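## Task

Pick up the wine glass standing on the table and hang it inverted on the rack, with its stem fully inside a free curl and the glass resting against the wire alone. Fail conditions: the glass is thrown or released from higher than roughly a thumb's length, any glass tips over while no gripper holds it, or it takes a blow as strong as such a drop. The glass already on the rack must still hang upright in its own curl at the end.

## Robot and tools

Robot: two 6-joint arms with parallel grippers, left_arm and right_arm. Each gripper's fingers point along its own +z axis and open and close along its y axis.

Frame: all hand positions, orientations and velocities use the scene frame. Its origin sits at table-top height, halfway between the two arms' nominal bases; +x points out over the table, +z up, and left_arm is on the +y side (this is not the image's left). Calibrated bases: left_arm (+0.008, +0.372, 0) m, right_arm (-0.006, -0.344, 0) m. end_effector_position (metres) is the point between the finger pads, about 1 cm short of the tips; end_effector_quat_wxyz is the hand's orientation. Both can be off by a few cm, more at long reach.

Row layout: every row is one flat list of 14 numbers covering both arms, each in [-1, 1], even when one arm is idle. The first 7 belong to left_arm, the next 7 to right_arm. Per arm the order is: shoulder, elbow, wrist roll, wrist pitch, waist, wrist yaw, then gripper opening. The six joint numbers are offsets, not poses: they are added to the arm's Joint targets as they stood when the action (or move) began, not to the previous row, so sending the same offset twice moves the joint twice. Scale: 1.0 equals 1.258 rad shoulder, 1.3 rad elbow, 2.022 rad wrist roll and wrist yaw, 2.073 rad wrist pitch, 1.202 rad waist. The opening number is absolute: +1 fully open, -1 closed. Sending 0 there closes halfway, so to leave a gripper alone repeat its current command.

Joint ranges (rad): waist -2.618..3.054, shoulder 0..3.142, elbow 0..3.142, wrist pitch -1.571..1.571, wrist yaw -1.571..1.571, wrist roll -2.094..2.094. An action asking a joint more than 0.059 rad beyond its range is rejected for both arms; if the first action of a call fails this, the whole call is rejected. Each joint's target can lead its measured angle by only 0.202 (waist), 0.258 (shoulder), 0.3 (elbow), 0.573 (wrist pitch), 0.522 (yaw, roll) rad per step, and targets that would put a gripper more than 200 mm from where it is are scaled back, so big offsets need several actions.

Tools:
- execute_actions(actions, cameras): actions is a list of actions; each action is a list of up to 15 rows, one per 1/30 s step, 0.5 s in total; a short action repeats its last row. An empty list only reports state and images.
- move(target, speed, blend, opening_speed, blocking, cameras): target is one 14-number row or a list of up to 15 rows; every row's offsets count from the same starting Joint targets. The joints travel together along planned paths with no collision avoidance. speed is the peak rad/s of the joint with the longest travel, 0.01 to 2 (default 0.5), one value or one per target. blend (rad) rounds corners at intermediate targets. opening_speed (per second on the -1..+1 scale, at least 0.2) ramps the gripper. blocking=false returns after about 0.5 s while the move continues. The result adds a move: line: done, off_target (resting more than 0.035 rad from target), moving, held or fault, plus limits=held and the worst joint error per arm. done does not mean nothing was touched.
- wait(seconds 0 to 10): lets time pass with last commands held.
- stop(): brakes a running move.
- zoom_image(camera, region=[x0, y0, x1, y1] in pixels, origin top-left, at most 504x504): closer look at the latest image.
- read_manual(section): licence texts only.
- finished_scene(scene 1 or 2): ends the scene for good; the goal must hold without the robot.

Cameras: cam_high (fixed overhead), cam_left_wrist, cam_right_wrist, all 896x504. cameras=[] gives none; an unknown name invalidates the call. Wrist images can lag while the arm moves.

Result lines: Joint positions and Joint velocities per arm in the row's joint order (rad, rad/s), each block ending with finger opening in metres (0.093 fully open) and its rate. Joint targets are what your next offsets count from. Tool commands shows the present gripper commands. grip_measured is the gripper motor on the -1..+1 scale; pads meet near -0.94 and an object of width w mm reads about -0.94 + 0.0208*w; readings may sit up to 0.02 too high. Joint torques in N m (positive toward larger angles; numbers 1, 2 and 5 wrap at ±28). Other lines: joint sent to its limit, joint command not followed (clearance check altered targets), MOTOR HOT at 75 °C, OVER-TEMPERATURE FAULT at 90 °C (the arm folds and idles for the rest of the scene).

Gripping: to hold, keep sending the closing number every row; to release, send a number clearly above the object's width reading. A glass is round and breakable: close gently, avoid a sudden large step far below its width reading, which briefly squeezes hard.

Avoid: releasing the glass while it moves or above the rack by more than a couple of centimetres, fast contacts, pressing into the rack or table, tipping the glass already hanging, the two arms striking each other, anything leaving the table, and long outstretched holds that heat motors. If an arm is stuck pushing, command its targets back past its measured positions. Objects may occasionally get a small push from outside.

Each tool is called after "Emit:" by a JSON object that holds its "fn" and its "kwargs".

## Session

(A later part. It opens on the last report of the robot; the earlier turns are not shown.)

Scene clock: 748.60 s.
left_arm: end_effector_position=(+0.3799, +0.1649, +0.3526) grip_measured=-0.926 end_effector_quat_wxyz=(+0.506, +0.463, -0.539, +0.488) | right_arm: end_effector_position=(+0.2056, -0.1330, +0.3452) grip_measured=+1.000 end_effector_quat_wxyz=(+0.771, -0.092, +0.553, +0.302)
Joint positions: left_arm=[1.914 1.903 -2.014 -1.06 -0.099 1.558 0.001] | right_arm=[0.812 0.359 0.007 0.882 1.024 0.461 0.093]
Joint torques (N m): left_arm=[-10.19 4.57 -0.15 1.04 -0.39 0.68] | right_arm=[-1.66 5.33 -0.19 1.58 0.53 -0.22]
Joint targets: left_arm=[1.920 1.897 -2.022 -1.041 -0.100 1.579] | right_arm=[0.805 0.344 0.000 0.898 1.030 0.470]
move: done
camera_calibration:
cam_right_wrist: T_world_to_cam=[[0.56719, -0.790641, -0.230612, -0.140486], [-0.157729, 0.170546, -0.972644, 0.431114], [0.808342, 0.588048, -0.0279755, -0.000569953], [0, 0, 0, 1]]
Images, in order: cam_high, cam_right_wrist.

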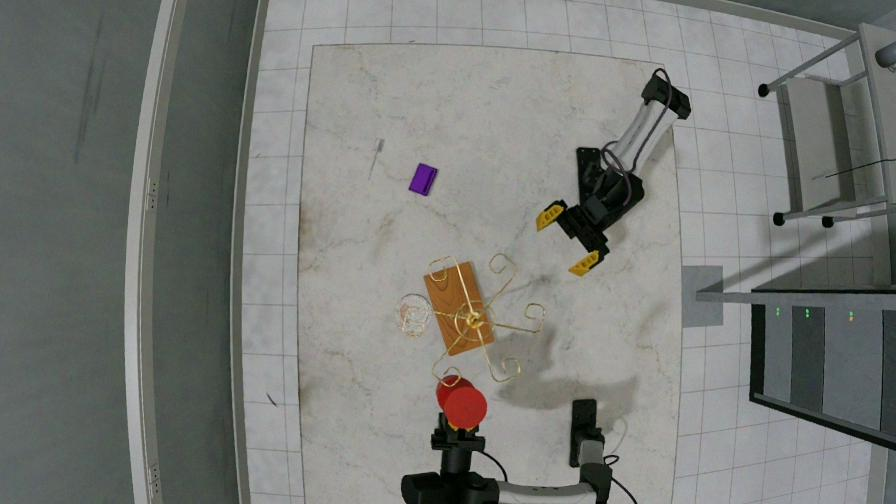

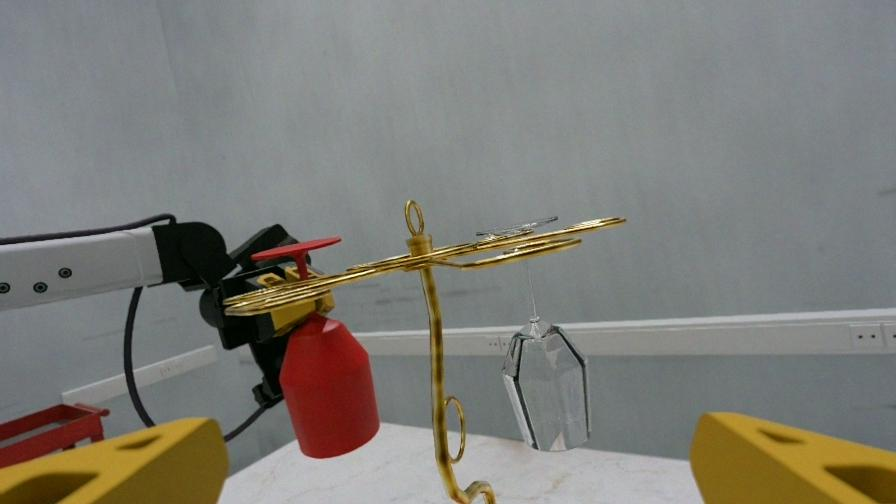

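Emit:
{"fn": "move", "kwargs": {"target": [0.007,-0.054,0,0.0246,0,0,-1,0,0,0,0,0,0,1], "speed": 0.2, "cameras": ["cam_right_wrist","cam_high"]}}

Emit:
{"fn": "zoom_image", "kwargs": {"camera": "cam_right_wrist", "region": [200, 210, 400, 340]}}

Emit:
{"fn": "zoom_image", "kwargs": {"camera": "cam_high", "region": [400, 330, 520, 450]}}

Scene clock: 770.53 s.
left_arm: end_effector_position=(+0.3841, +0.1645, +0.3309) grip_measured=-0.926 end_effector_quat_wxyz=(+0.513, +0.471, -0.533, +0.480) | right_arm: end_effector_position=(+0.2056, -0.1330, +0.3452) grip_measured=+1.000 end_effector_quat_wxyz=(+0.771, -0.092, +0.553, +0.302)
Joint positions: left_arm=[1.924 1.833 -2.014 -1.009 -0.099 1.558 0.001] | right_arm=[0.812 0.359 0.007 0.882 1.024 0.461 0.093]
Joint torques (N m): left_arm=[-10.39 4.51 -0.16 1 -0.4 0.67] | right_arm=[-1.63 5.22 -0.16 1.58 0.4 -0.2]
Joint targets: left_arm=[1.928 1.827 -2.022 -0.990 -0.100 1.579] | right_arm=[0.805 0.344 0.000 0.898 1.030 0.470]
move: done
camera_calibration:
cam_right_wrist: T_world_to_cam=[[0.56719, -0.790641, -0.230612, -0.140486], [-0.157729, 0.170546, -0.972644, 0.431114], [0.808342, 0.588048, -0.0279755, -0.000569953], [0, 0, 0, 1]]
Images, in order: cam_high, cam_right_wrist.

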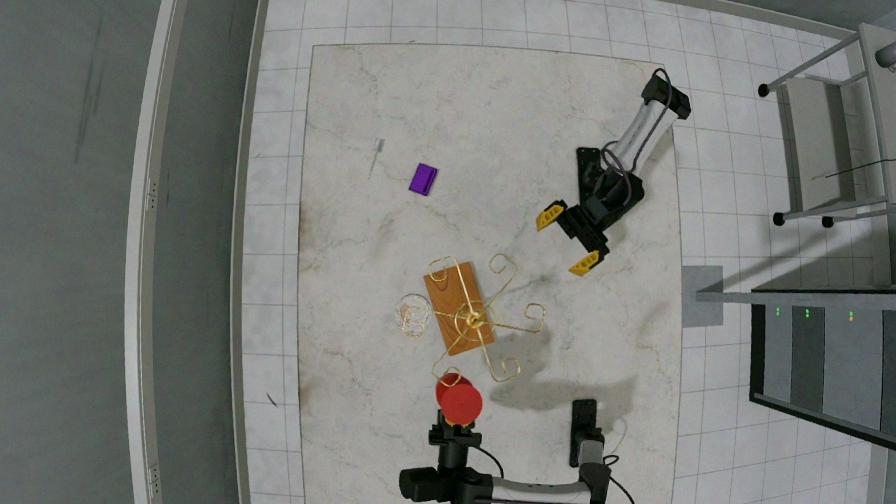

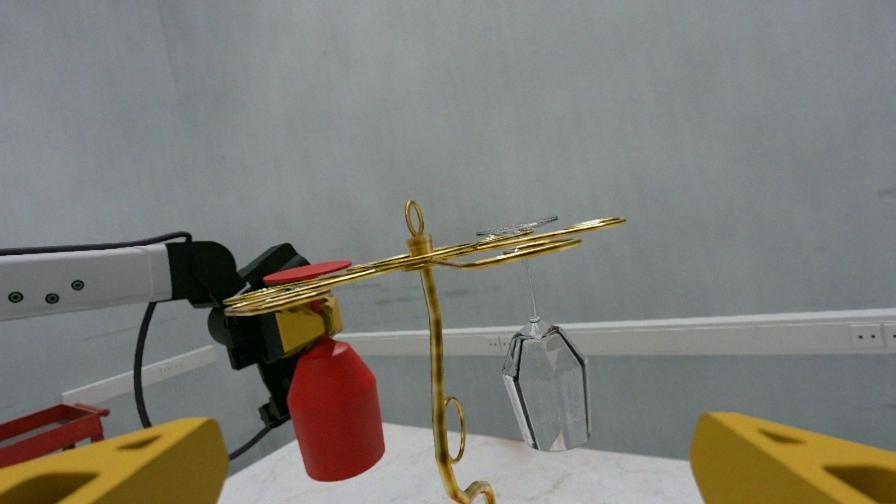

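Scaled by 2.520 from the camera's 896x504 image, which has a finer 1280x720 frame.

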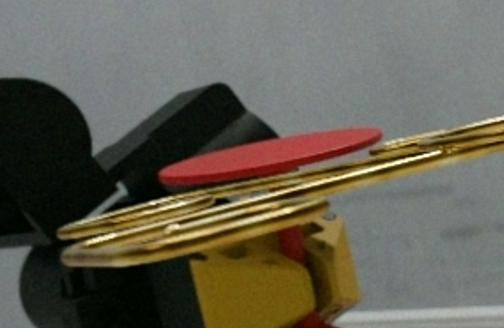

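Scaled by 4.200 from the camera's 896x504 image, which has a finer 1280x720 frame.

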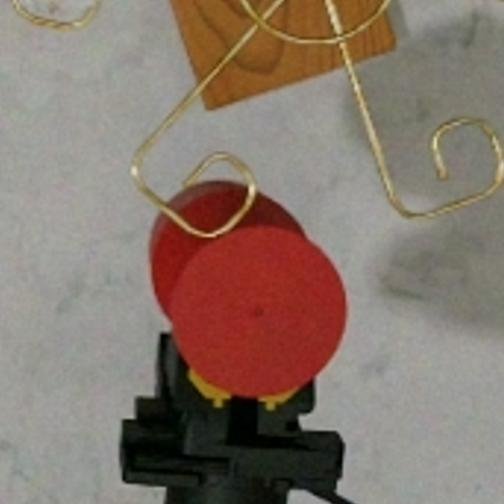

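Emit:
{"fn": "move", "kwargs": {"target": [0.073,0.1008,0,-0.019,-0.1136,0,-1,0,0,0,0,0,0,1], "speed": 0.15, "cameras": ["cam_right_wrist","cam_high"]}}

Emit:
{"fn": "zoom_image", "kwargs": {"camera": "cam_right_wrist", "region": [200, 210, 400, 340]}}

Emit:
{"fn": "zoom_image", "kwargs": {"camera": "cam_high", "region": [400, 330, 520, 450]}}

Scene clock: 843.33 s.
left_arm: end_effector_position=(+0.3703, +0.1112, +0.3291) grip_measured=-0.926 end_effector_quat_wxyz=(+0.552, +0.426, -0.561, +0.447) | right_arm: end_effector_position=(+0.2056, -0.1330, +0.3452) grip_measured=+1.000 end_effector_quat_wxyz=(+0.771, -0.092, +0.553, +0.302)
Joint positions: left_arm=[2.007 1.929 -2.014 -1.019 -0.235 1.58 0.001] | right_arm=[0.812 0.359 0.007 0.882 1.024 0.461 0.093]
Joint torques (N m): left_arm=[-10.26 7.32 -0.18 0.72 -0.62 0.47] | right_arm=[-1.73 5.33 -0.17 1.58 0.61 -0.17]
Joint targets: left_arm=[2.020 1.958 -2.022 -1.029 -0.237 1.579] | right_arm=[0.805 0.344 0.000 0.898 1.030 0.470]
move: done
camera_calibration:
cam_right_wrist: T_world_to_cam=[[0.56719, -0.790641, -0.230612, -0.140486], [-0.157729, 0.170546, -0.972644, 0.431114], [0.808342, 0.588048, -0.0279755, -0.000569953], [0, 0, 0, 1]]
Images, in order: cam_high, cam_right_wrist.

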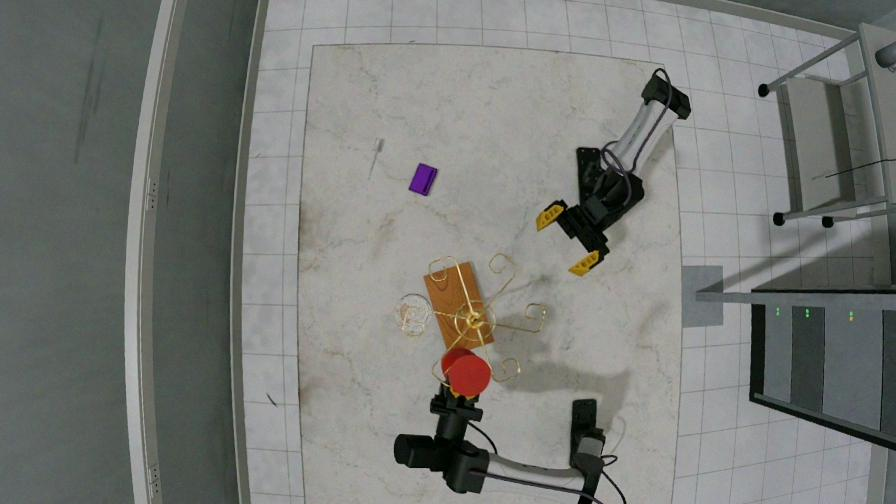

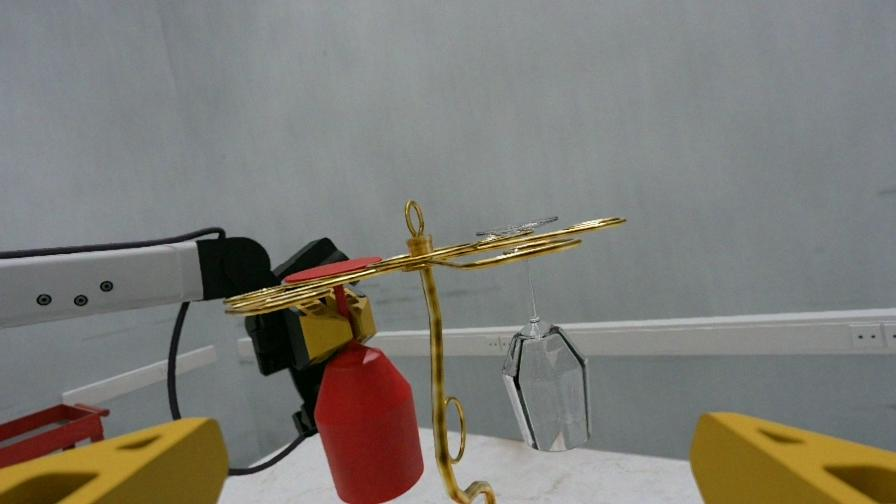

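Scaled by 2.520 from the camera's 896x504 image, which has a finer 1280x720 frame.

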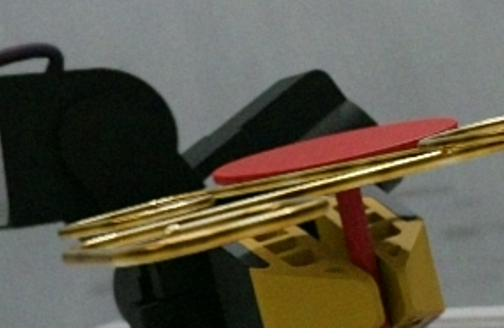

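Scaled by 4.200 from the camera's 896x504 image, which has a finer 1280x720 frame.

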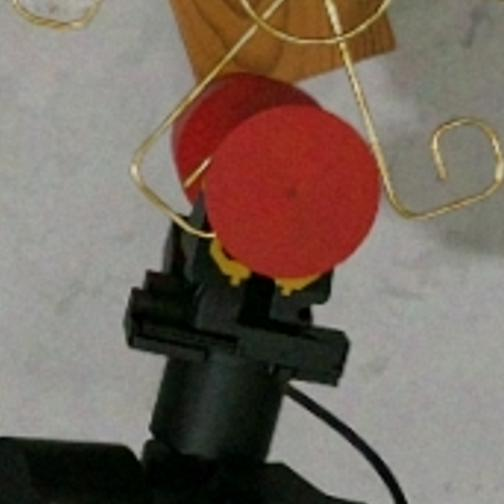

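Emit:
{"fn": "move", "kwargs": {"target": [0.0858,0.1554,0,-0.044,-0.039,0,-1,0,0,0,0,0,0,1], "speed": 0.15, "cameras": ["cam_right_wrist","cam_high"]}}

Emit:
{"fn": "zoom_image", "kwargs": {"camera": "cam_right_wrist", "region": [220, 210, 420, 340]}}

Emit:
{"fn": "zoom_image", "kwargs": {"camera": "cam_high", "region": [400, 330, 520, 450]}}

Scene clock: 868.13 s.
left_arm: end_effector_position=(+0.3788, +0.0897, +0.3357) grip_measured=-0.926 end_effector_quat_wxyz=(+0.564, +0.417, -0.567, +0.431) | right_arm: end_effector_position=(+0.2056, -0.1330, +0.3452) grip_measured=+1.000 end_effector_quat_wxyz=(+0.771, -0.092, +0.553, +0.302)
Joint positions: left_arm=[2.119 2.127 -2.014 -1.115 -0.279 1.58 0.001] | right_arm=[0.812 0.359 0.007 0.882 1.024 0.461 0.093]
Joint torques (N m): left_arm=[-11.75 7.54 -0.13 0.71 -0.73 0.51] | right_arm=[-1.66 5.44 -0.19 1.57 0.65 -0.24]
Joint targets: left_arm=[2.128 2.160 -2.022 -1.121 -0.283 1.579] | right_arm=[0.805 0.344 0.000 0.898 1.030 0.470]
move: done
camera_calibration:
cam_right_wrist: T_world_to_cam=[[0.56719, -0.790641, -0.230612, -0.140486], [-0.157729, 0.170546, -0.972644, 0.431114], [0.808342, 0.588048, -0.0279755, -0.000569953], [0, 0, 0, 1]]
Images, in order: cam_high, cam_right_wrist.

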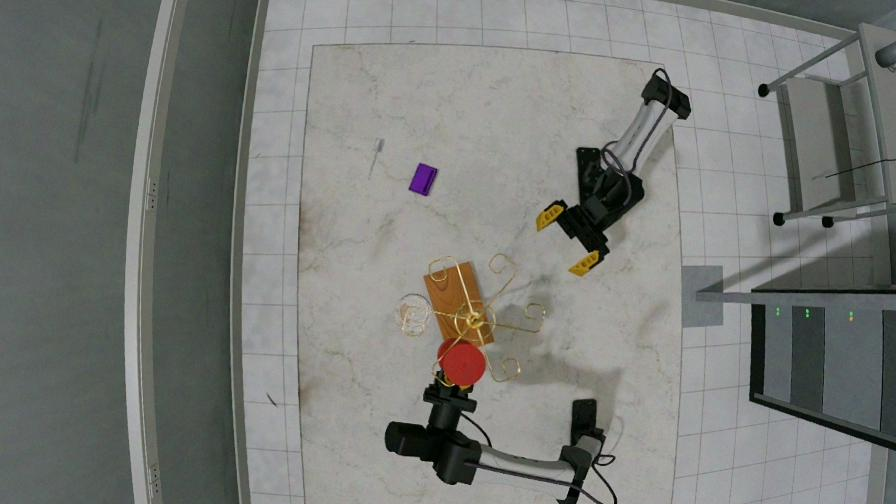

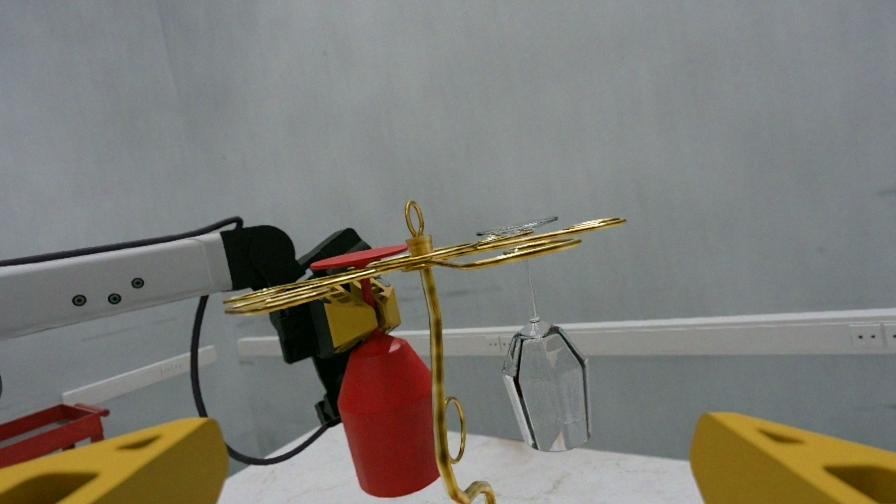

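Scaled by 2.520 from the camera's 896x504 image, which has a finer 1280x720 frame.

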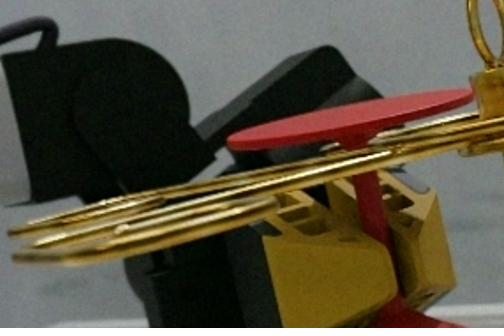

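Scaled by 4.200 from the camera's 896x504 image, which has a finer 1280x720 frame.

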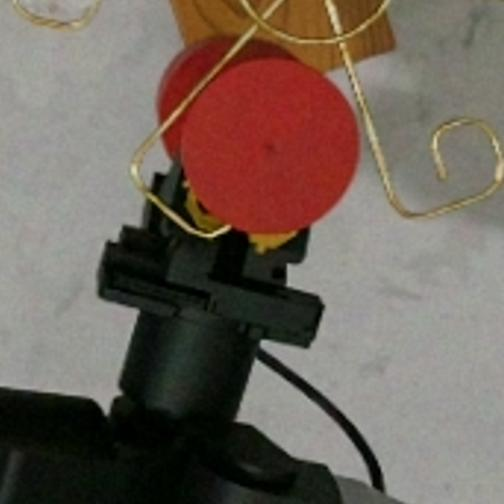

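Emit:
{"fn": "move", "kwargs": {"target": [0.0898,0.1415,0,-0.0318,-0.005,0,-1,0,0,0,0,0,0,1], "speed": 0.12, "cameras": ["cam_right_wrist","cam_high"]}}

Emit:
{"fn": "zoom_image", "kwargs": {"camera": "cam_right_wrist", "region": [240, 210, 440, 340]}}

Emit:
{"fn": "zoom_image", "kwargs": {"camera": "cam_high", "region": [400, 330, 520, 450]}}

Scene clock: 902.43 s.
left_arm: end_effector_position=(+0.3965, +0.0823, +0.3361) grip_measured=-0.926 end_effector_quat_wxyz=(+0.564, +0.414, -0.570, +0.432) | right_arm: end_effector_position=(+0.2056, -0.1330, +0.3453) grip_measured=+1.000 end_effector_quat_wxyz=(+0.771, -0.092, +0.552, +0.302)
Joint positions: left_arm=[2.233 2.311 -2.014 -1.181 -0.284 1.58 0.001] | right_arm=[0.812 0.359 0.007 0.882 1.024 0.461 0.093]
Joint torques (N m): left_arm=[-12.7 7.45 -0.17 0.77 -0.98 0.47] | right_arm=[-1.58 5.23 -0.17 1.58 0.43 -0.19]
Joint targets: left_arm=[2.241 2.343 -2.022 -1.187 -0.289 1.579] | right_arm=[0.805 0.344 0.000 0.898 1.030 0.470]
move: done
camera_calibration:
cam_right_wrist: T_world_to_cam=[[0.567235, -0.790566, -0.230762, -0.140429], [-0.157541, 0.170865, -0.972618, 0.431188], [0.808348, 0.588057, -0.0276258, -0.000655721], [0, 0, 0, 1]]
Images, in order: cam_high, cam_right_wrist.

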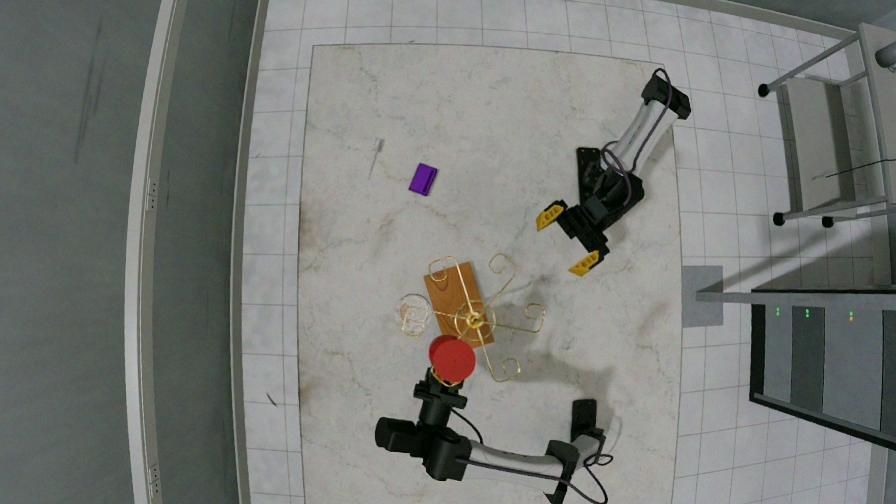

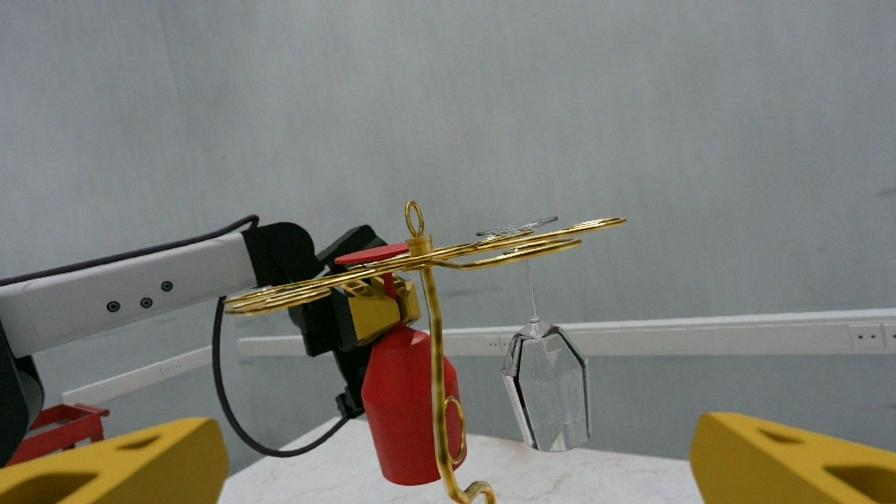

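Scaled by 2.520 from the camera's 896x504 image, which has a finer 1280x720 frame.

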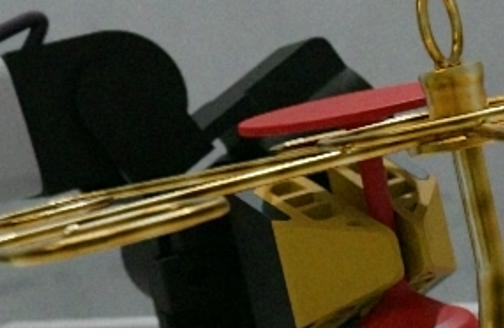

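Scaled by 4.200 from the camera's 896x504 image, which has a finer 1280x720 frame.

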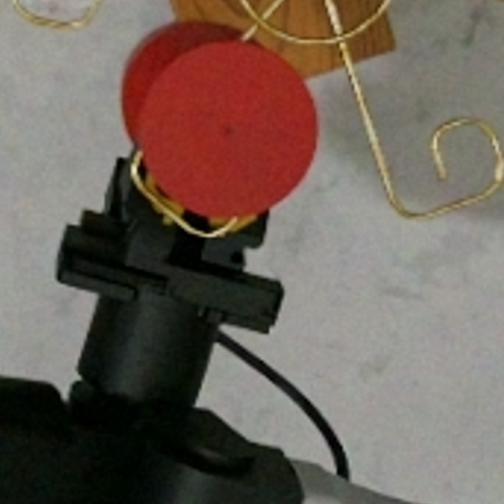

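Emit:
{"fn": "move", "kwargs": {"target": [0.0601,0.0992,0,-0.0251,0.0175,0,-1,0,0,0,0,0,0,1], "speed": 0.1, "cameras": ["cam_right_wrist","cam_high"]}}

Emit:
{"fn": "zoom_image", "kwargs": {"camera": "cam_right_wrist", "region": [240, 210, 440, 340]}}

Emit:
{"fn": "zoom_image", "kwargs": {"camera": "cam_high", "region": [400, 330, 520, 450]}}

Scene clock: 912.70 s.
left_arm: end_effector_position=(+0.4100, +0.0837, +0.3363) grip_measured=-0.926 end_effector_quat_wxyz=(+0.561, +0.416, -0.568, +0.435) | right_arm: end_effector_position=(+0.2056, -0.1330, +0.3453) grip_measured=+1.000 end_effector_quat_wxyz=(+0.771, -0.092, +0.552, +0.302)
Joint positions: left_arm=[2.308 2.441 -2.014 -1.233 -0.273 1.58 0.001] | right_arm=[0.812 0.359 0.007 0.882 1.024 0.461 0.093]
Joint torques (N m): left_arm=[-13.04 7.08 -0.15 0.72 -0.1 0.5] | right_arm=[-1.57 5.22 -0.16 1.53 0.55 -0.22]
Joint targets: left_arm=[2.317 2.473 -2.022 -1.238 -0.268 1.579] | right_arm=[0.805 0.344 0.000 0.898 1.030 0.470]
move: done
camera_calibration:
cam_right_wrist: T_world_to_cam=[[0.567235, -0.790566, -0.230762, -0.140429], [-0.157541, 0.170865, -0.972618, 0.431188], [0.808348, 0.588057, -0.0276258, -0.000655721], [0, 0, 0, 1]]
Images, in order: cam_high, cam_right_wrist.

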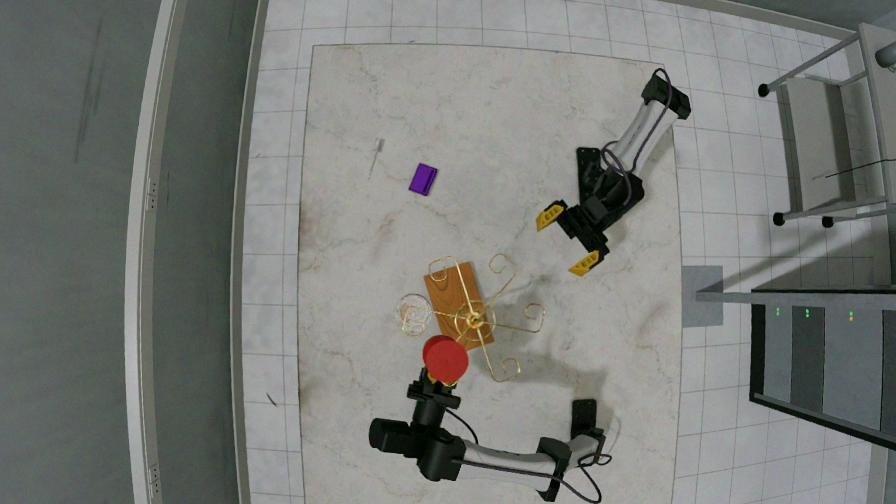

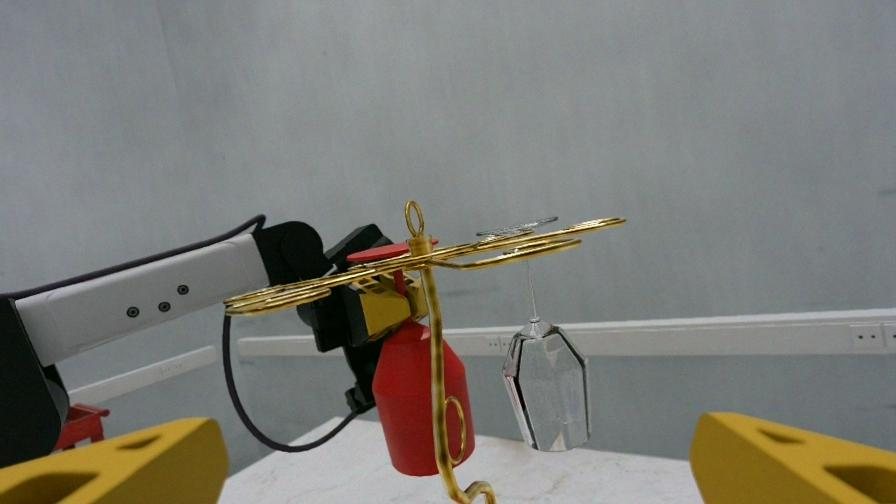

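Scaled by 2.520 from the camera's 896x504 image, which has a finer 1280x720 frame.

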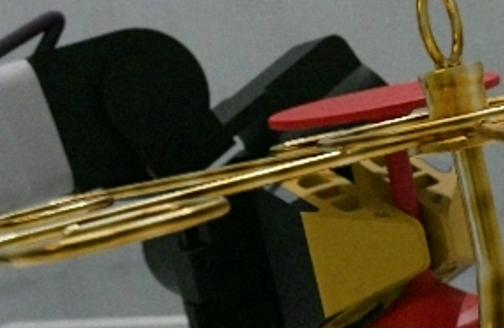

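Scaled by 4.200 from the camera's 896x504 image, which has a finer 1280x720 frame.

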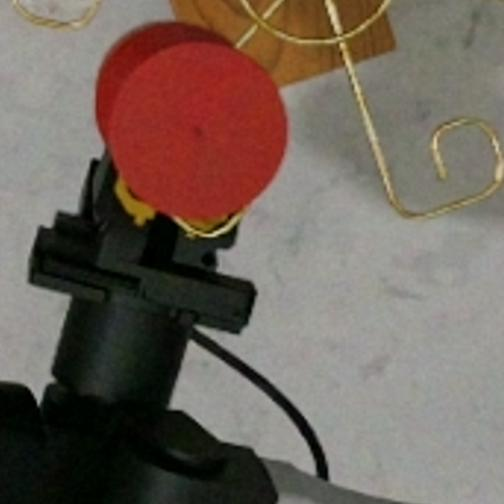

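Emit:
{"fn": "move", "kwargs": {"target": [0.0056,0.0092,0,-0.004,0.0324,0,-1,0,0,0,0,0,0,1], "speed": 0.06, "cameras": ["cam_right_wrist","cam_high"]}}

Emit:
{"fn": "zoom_image", "kwargs": {"camera": "cam_right_wrist", "region": [240, 210, 440, 340]}}

Emit:
{"fn": "zoom_image", "kwargs": {"camera": "cam_high", "region": [400, 330, 520, 450]}}

Scene clock: 939.47 s.
left_arm: end_effector_position=(+0.4221, +0.0998, +0.3356) grip_measured=-0.926 end_effector_quat_wxyz=(+0.553, +0.429, -0.558, +0.445) | right_arm: end_effector_position=(+0.2056, -0.1330, +0.3453) grip_measured=+1.000 end_effector_quat_wxyz=(+0.771, -0.092, +0.552, +0.302)
Joint positions: left_arm=[2.316 2.452 -2.014 -1.242 -0.233 1.58 0.001] | right_arm=[0.812 0.359 0.007 0.882 1.024 0.461 0.093]
Joint torques (N m): left_arm=[-13.18 7.39 -0.2 0.72 -0.05 0.47] | right_arm=[-1.62 5.18 -0.17 1.6 0.36 -0.21]
Heat: left arm: 55 °C; right arm: 40 °C.
Joint targets: left_arm=[2.324 2.484 -2.022 -1.246 -0.230 1.579] | right_arm=[0.805 0.344 0.000 0.898 1.030 0.470]
move: done
camera_calibration:
cam_right_wrist: T_world_to_cam=[[0.567235, -0.790566, -0.230762, -0.140429], [-0.157541, 0.170865, -0.972618, 0.431188], [0.808348, 0.588057, -0.0276258, -0.000655721], [0, 0, 0, 1]]
Images, in order: cam_high, cam_right_wrist.

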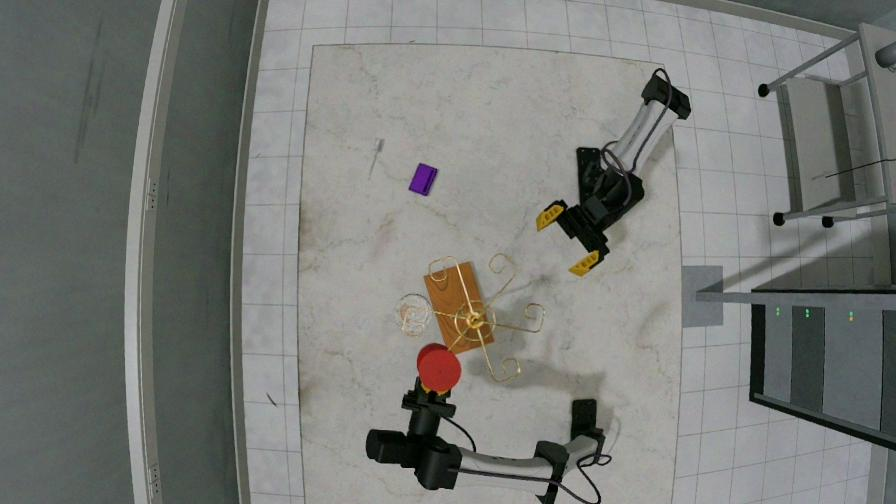

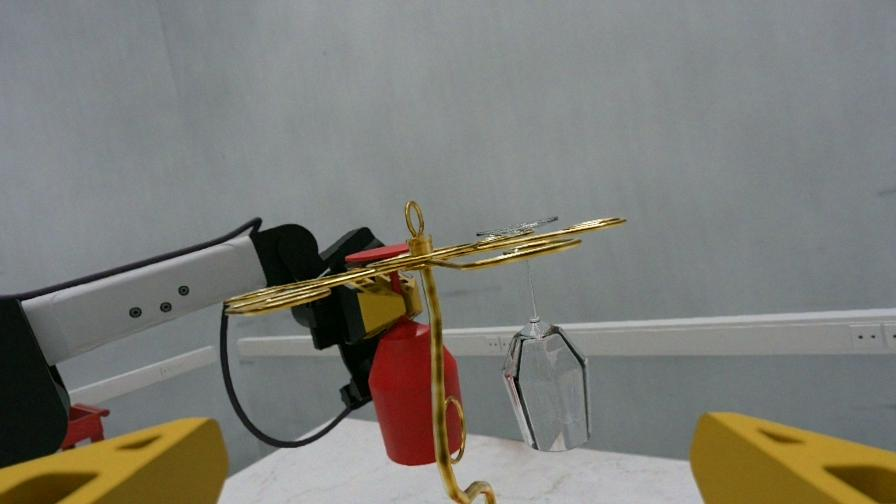

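Scaled by 2.520 from the camera's 896x504 image, which has a finer 1280x720 frame.

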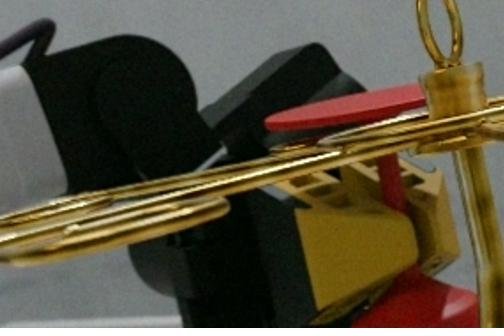

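Scaled by 4.200 from the camera's 896x504 image, which has a finer 1280x720 frame.

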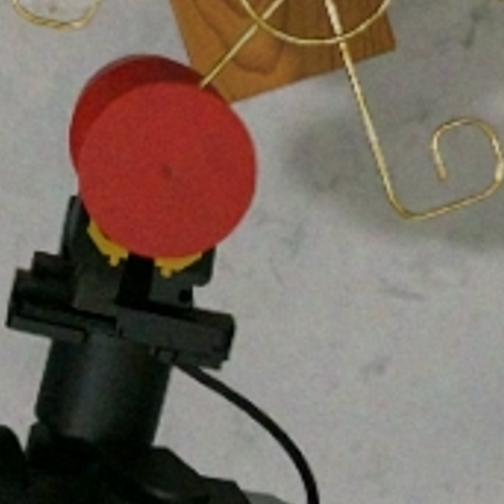

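Emit:
{"fn": "move", "kwargs": {"target": [-0.0103,-0.0635,0,0.0265,0,0,-1,0,0,0,0,0,0,1], "speed": 0.06, "cameras": ["cam_right_wrist","cam_high"]}}

Emit:
{"fn": "zoom_image", "kwargs": {"camera": "cam_right_wrist", "region": [320, 220, 420, 300]}}

Emit:
{"fn": "zoom_image", "kwargs": {"camera": "cam_high", "region": [400, 330, 520, 450]}}

Scene clock: 969.90 s.
left_arm: end_effector_position=(+0.4248, +0.0992, +0.3301) grip_measured=-0.926 end_effector_quat_wxyz=(+0.553, +0.424, -0.560, +0.449) | right_arm: end_effector_position=(+0.2056, -0.1330, +0.3453) grip_measured=+1.000 end_effector_quat_wxyz=(+0.771, -0.092, +0.552, +0.302)
Joint positions: left_arm=[2.316 2.423 -2.015 -1.2 -0.233 1.587 0.001] | right_arm=[0.812 0.359 0.007 0.882 1.024 0.461 0.093]
Joint torques (N m): left_arm=[-14.24 3.12 -0.11 0.91 -0.09 0.4] | right_arm=[-1.59 5.3 -0.17 1.55 0.64 -0.22]
Joint targets: left_arm=[2.311 2.402 -2.022 -1.192 -0.230 1.579] | right_arm=[0.805 0.344 0.000 0.898 1.030 0.470]
move: done
camera_calibration:
cam_right_wrist: T_world_to_cam=[[0.567235, -0.790566, -0.230762, -0.140429], [-0.157541, 0.170865, -0.972618, 0.431188], [0.808348, 0.588057, -0.0276258, -0.000655721], [0, 0, 0, 1]]
Images, in order: cam_high, cam_right_wrist.

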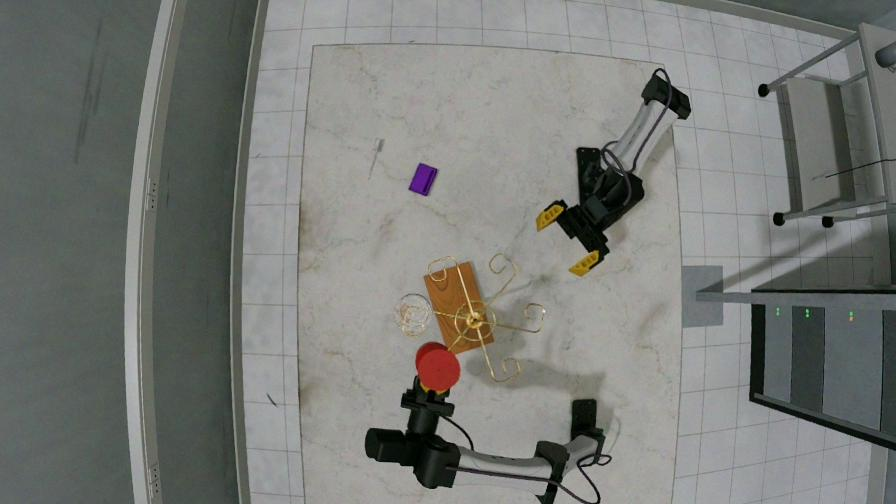

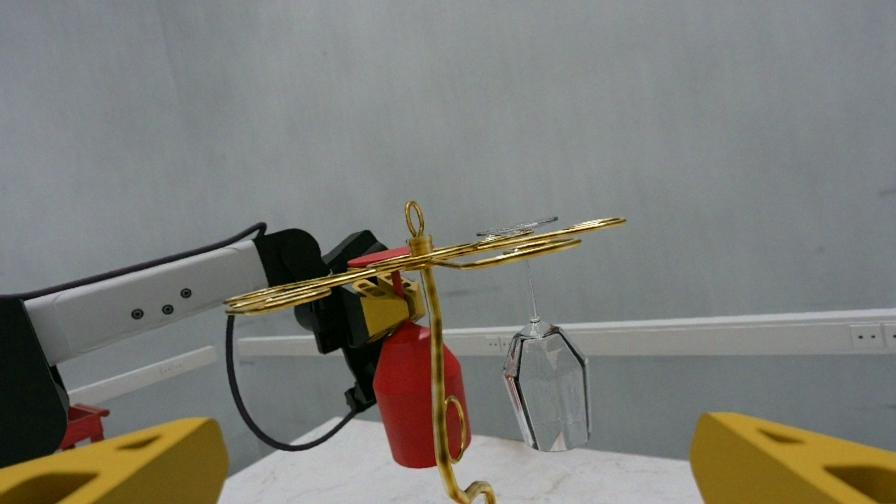

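Scaled by 5.040 from the camera's 896x504 image, which has a finer 1280x720 frame.

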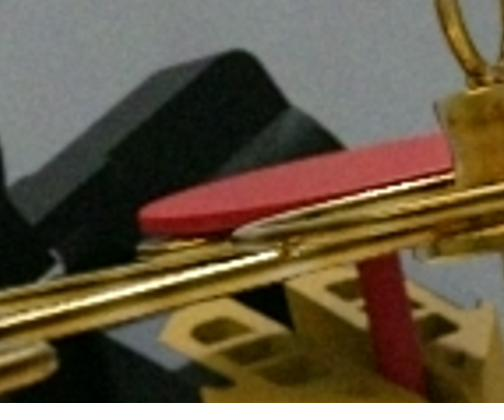

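Scaled by 4.200 from the camera's 896x504 image, which has a finer 1280x720 frame.

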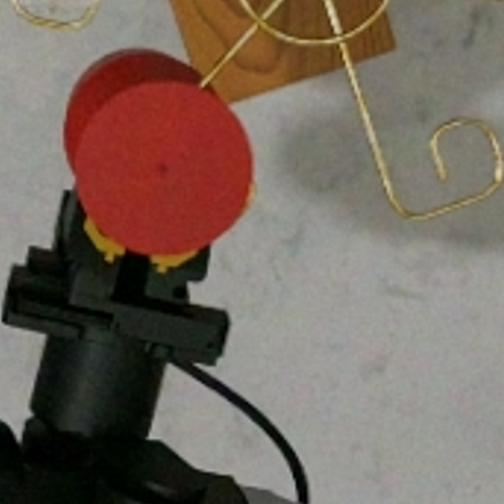

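Emit:
{"fn": "move", "kwargs": {"target": [0,0,0,0,0,0,-0.5,0,0,0,0,0,0,1], "opening_speed": 0.25, "cameras": ["cam_right_wrist","cam_high"]}}

Emit:
{"fn": "zoom_image", "kwargs": {"camera": "cam_right_wrist", "region": [320, 220, 420, 300]}}

Emit:
{"fn": "zoom_image", "kwargs": {"camera": "cam_high", "region": [400, 330, 520, 450]}}

Scene clock: 989.70 s.
left_arm: end_effector_position=(+0.4253, +0.0991, +0.3271) grip_measured=-0.502 end_effector_quat_wxyz=(+0.555, +0.426, -0.558, +0.446) | right_arm: end_effector_position=(+0.2056, -0.1330, +0.3453) grip_measured=+1.000 end_effector_quat_wxyz=(+0.771, -0.092, +0.552, +0.302)
Joint positions: left_arm=[2.316 2.412 -2.016 -1.197 -0.233 1.587 0.021] | right_arm=[0.812 0.359 0.007 0.882 1.024 0.461 0.093]
Joint torques (N m): left_arm=[-14.39 3.86 -0.19 0.82 -0.28 0.4] | right_arm=[-1.48 5.11 -0.22 1.57 0.68 -0.2]
Joint targets: left_arm=[2.311 2.402 -2.022 -1.192 -0.230 1.579] | right_arm=[0.805 0.344 0.000 0.898 1.030 0.470]
move: done
camera_calibration:
cam_right_wrist: T_world_to_cam=[[0.567235, -0.790566, -0.230762, -0.140429], [-0.157541, 0.170865, -0.972618, 0.431188], [0.808348, 0.588057, -0.0276258, -0.000655721], [0, 0, 0, 1]]
Images, in order: cam_high, cam_right_wrist.

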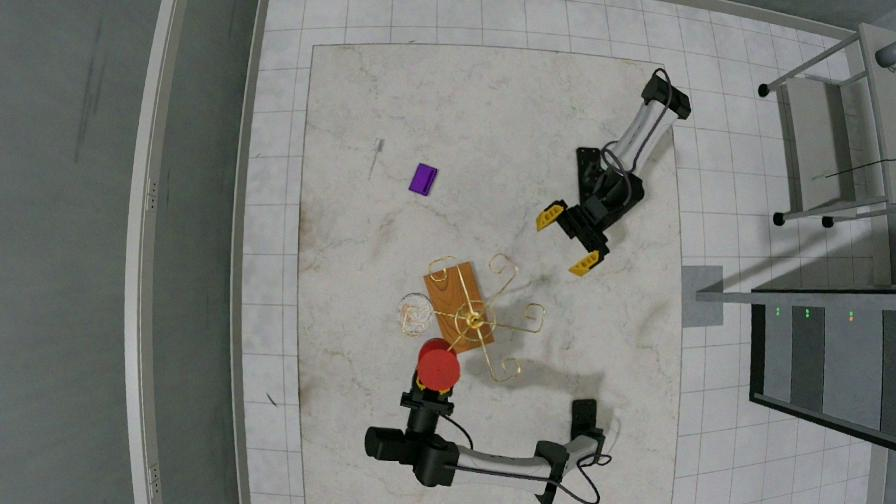

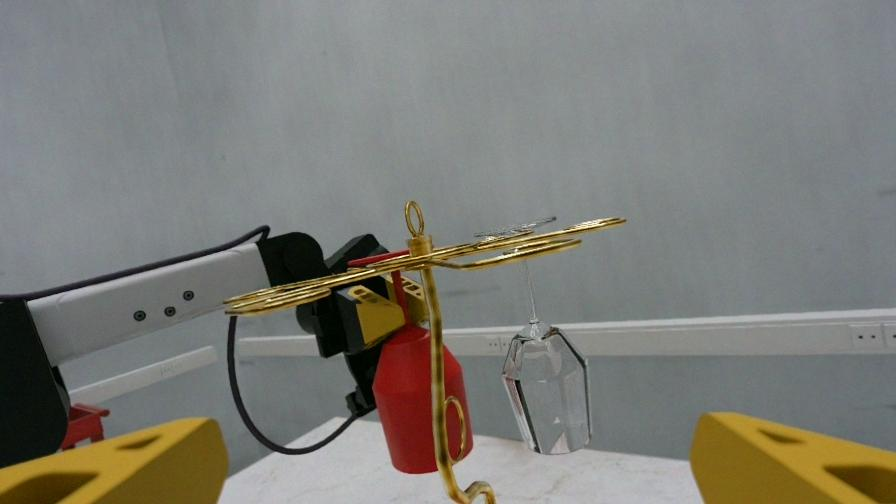

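Scaled by 5.040 from the camera's 896x504 image, which has a finer 1280x720 frame.

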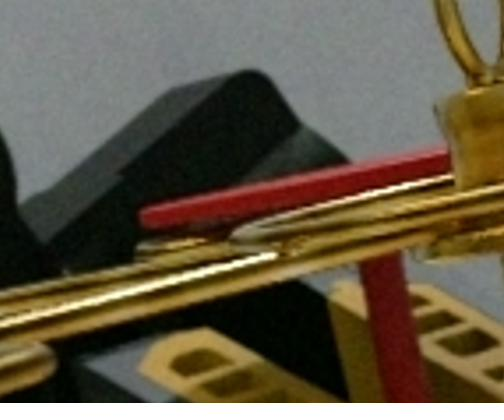

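Scaled by 4.200 from the camera's 896x504 image, which has a finer 1280x720 frame.

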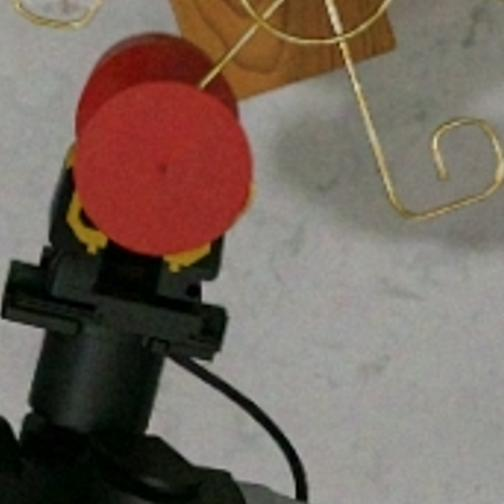

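Emit:
{"fn": "move", "kwargs": {"target": [0,0.0446,0,-0.011,0,0,-0.25,0,0,0,0,0,0,1], "opening_speed": 0.3, "speed": 0.06, "cameras": ["cam_right_wrist","cam_high"]}}

Emit:
{"fn": "zoom_image", "kwargs": {"camera": "cam_right_wrist", "region": [290, 220, 490, 340]}}

Scene clock: 1024.60 s.
left_arm: end_effector_position=(+0.4243, +0.0993, +0.3321) grip_measured=-0.252 end_effector_quat_wxyz=(+0.553, +0.423, -0.560, +0.449) | right_arm: end_effector_position=(+0.2056, -0.1330, +0.3453) grip_measured=+1.000 end_effector_quat_wxyz=(+0.771, -0.092, +0.552, +0.302)
Joint positions: left_arm=[2.316 2.431 -2.016 -1.206 -0.233 1.587 0.033] | right_arm=[0.812 0.359 0.007 0.882 1.024 0.461 0.093]
Joint torques (N m): left_arm=[-14.41 6.91 -0.17 0.75 0.02 0.41] | right_arm=[-1.57 5.31 -0.23 1.6 0.69 -0.22]
Joint targets: left_arm=[2.311 2.460 -2.022 -1.214 -0.230 1.579] | right_arm=[0.805 0.344 0.000 0.898 1.030 0.470]
move: done
camera_calibration:
cam_right_wrist: T_world_to_cam=[[0.567235, -0.790566, -0.230762, -0.140429], [-0.157541, 0.170865, -0.972618, 0.431188], [0.808348, 0.588057, -0.0276258, -0.000655721], [0, 0, 0, 1]]
Images, in order: cam_high, cam_right_wrist.

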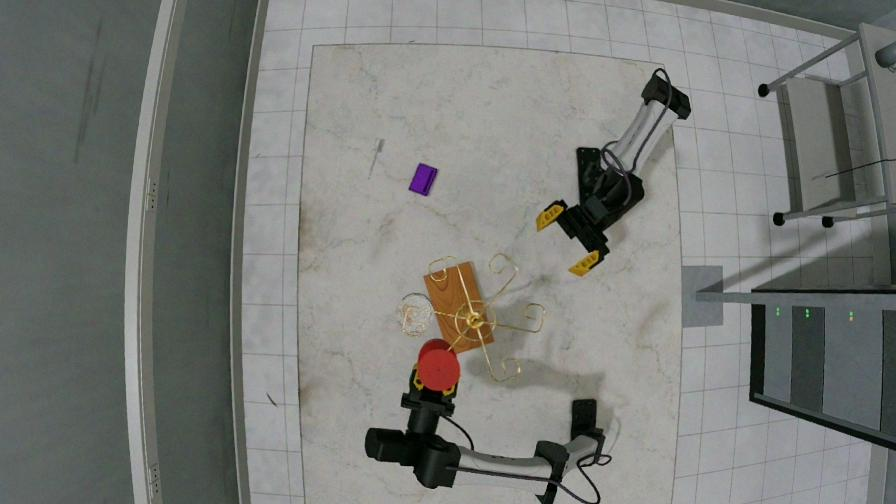

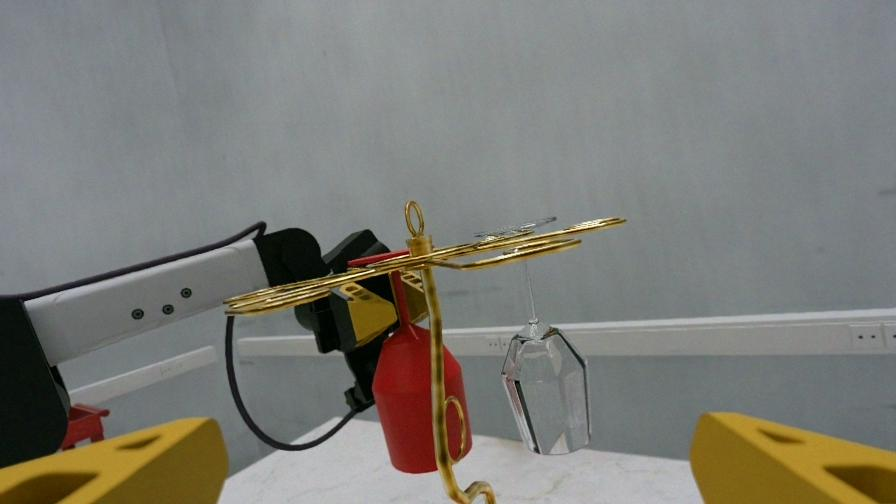

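Scaled by 2.520 from the camera's 896x504 image, which has a finer 1280x720 frame.

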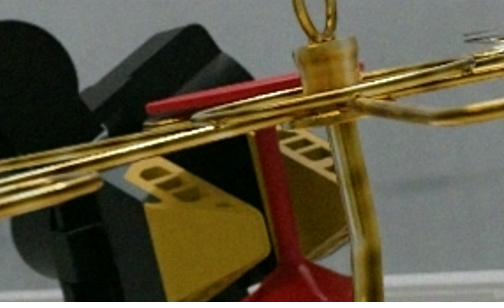

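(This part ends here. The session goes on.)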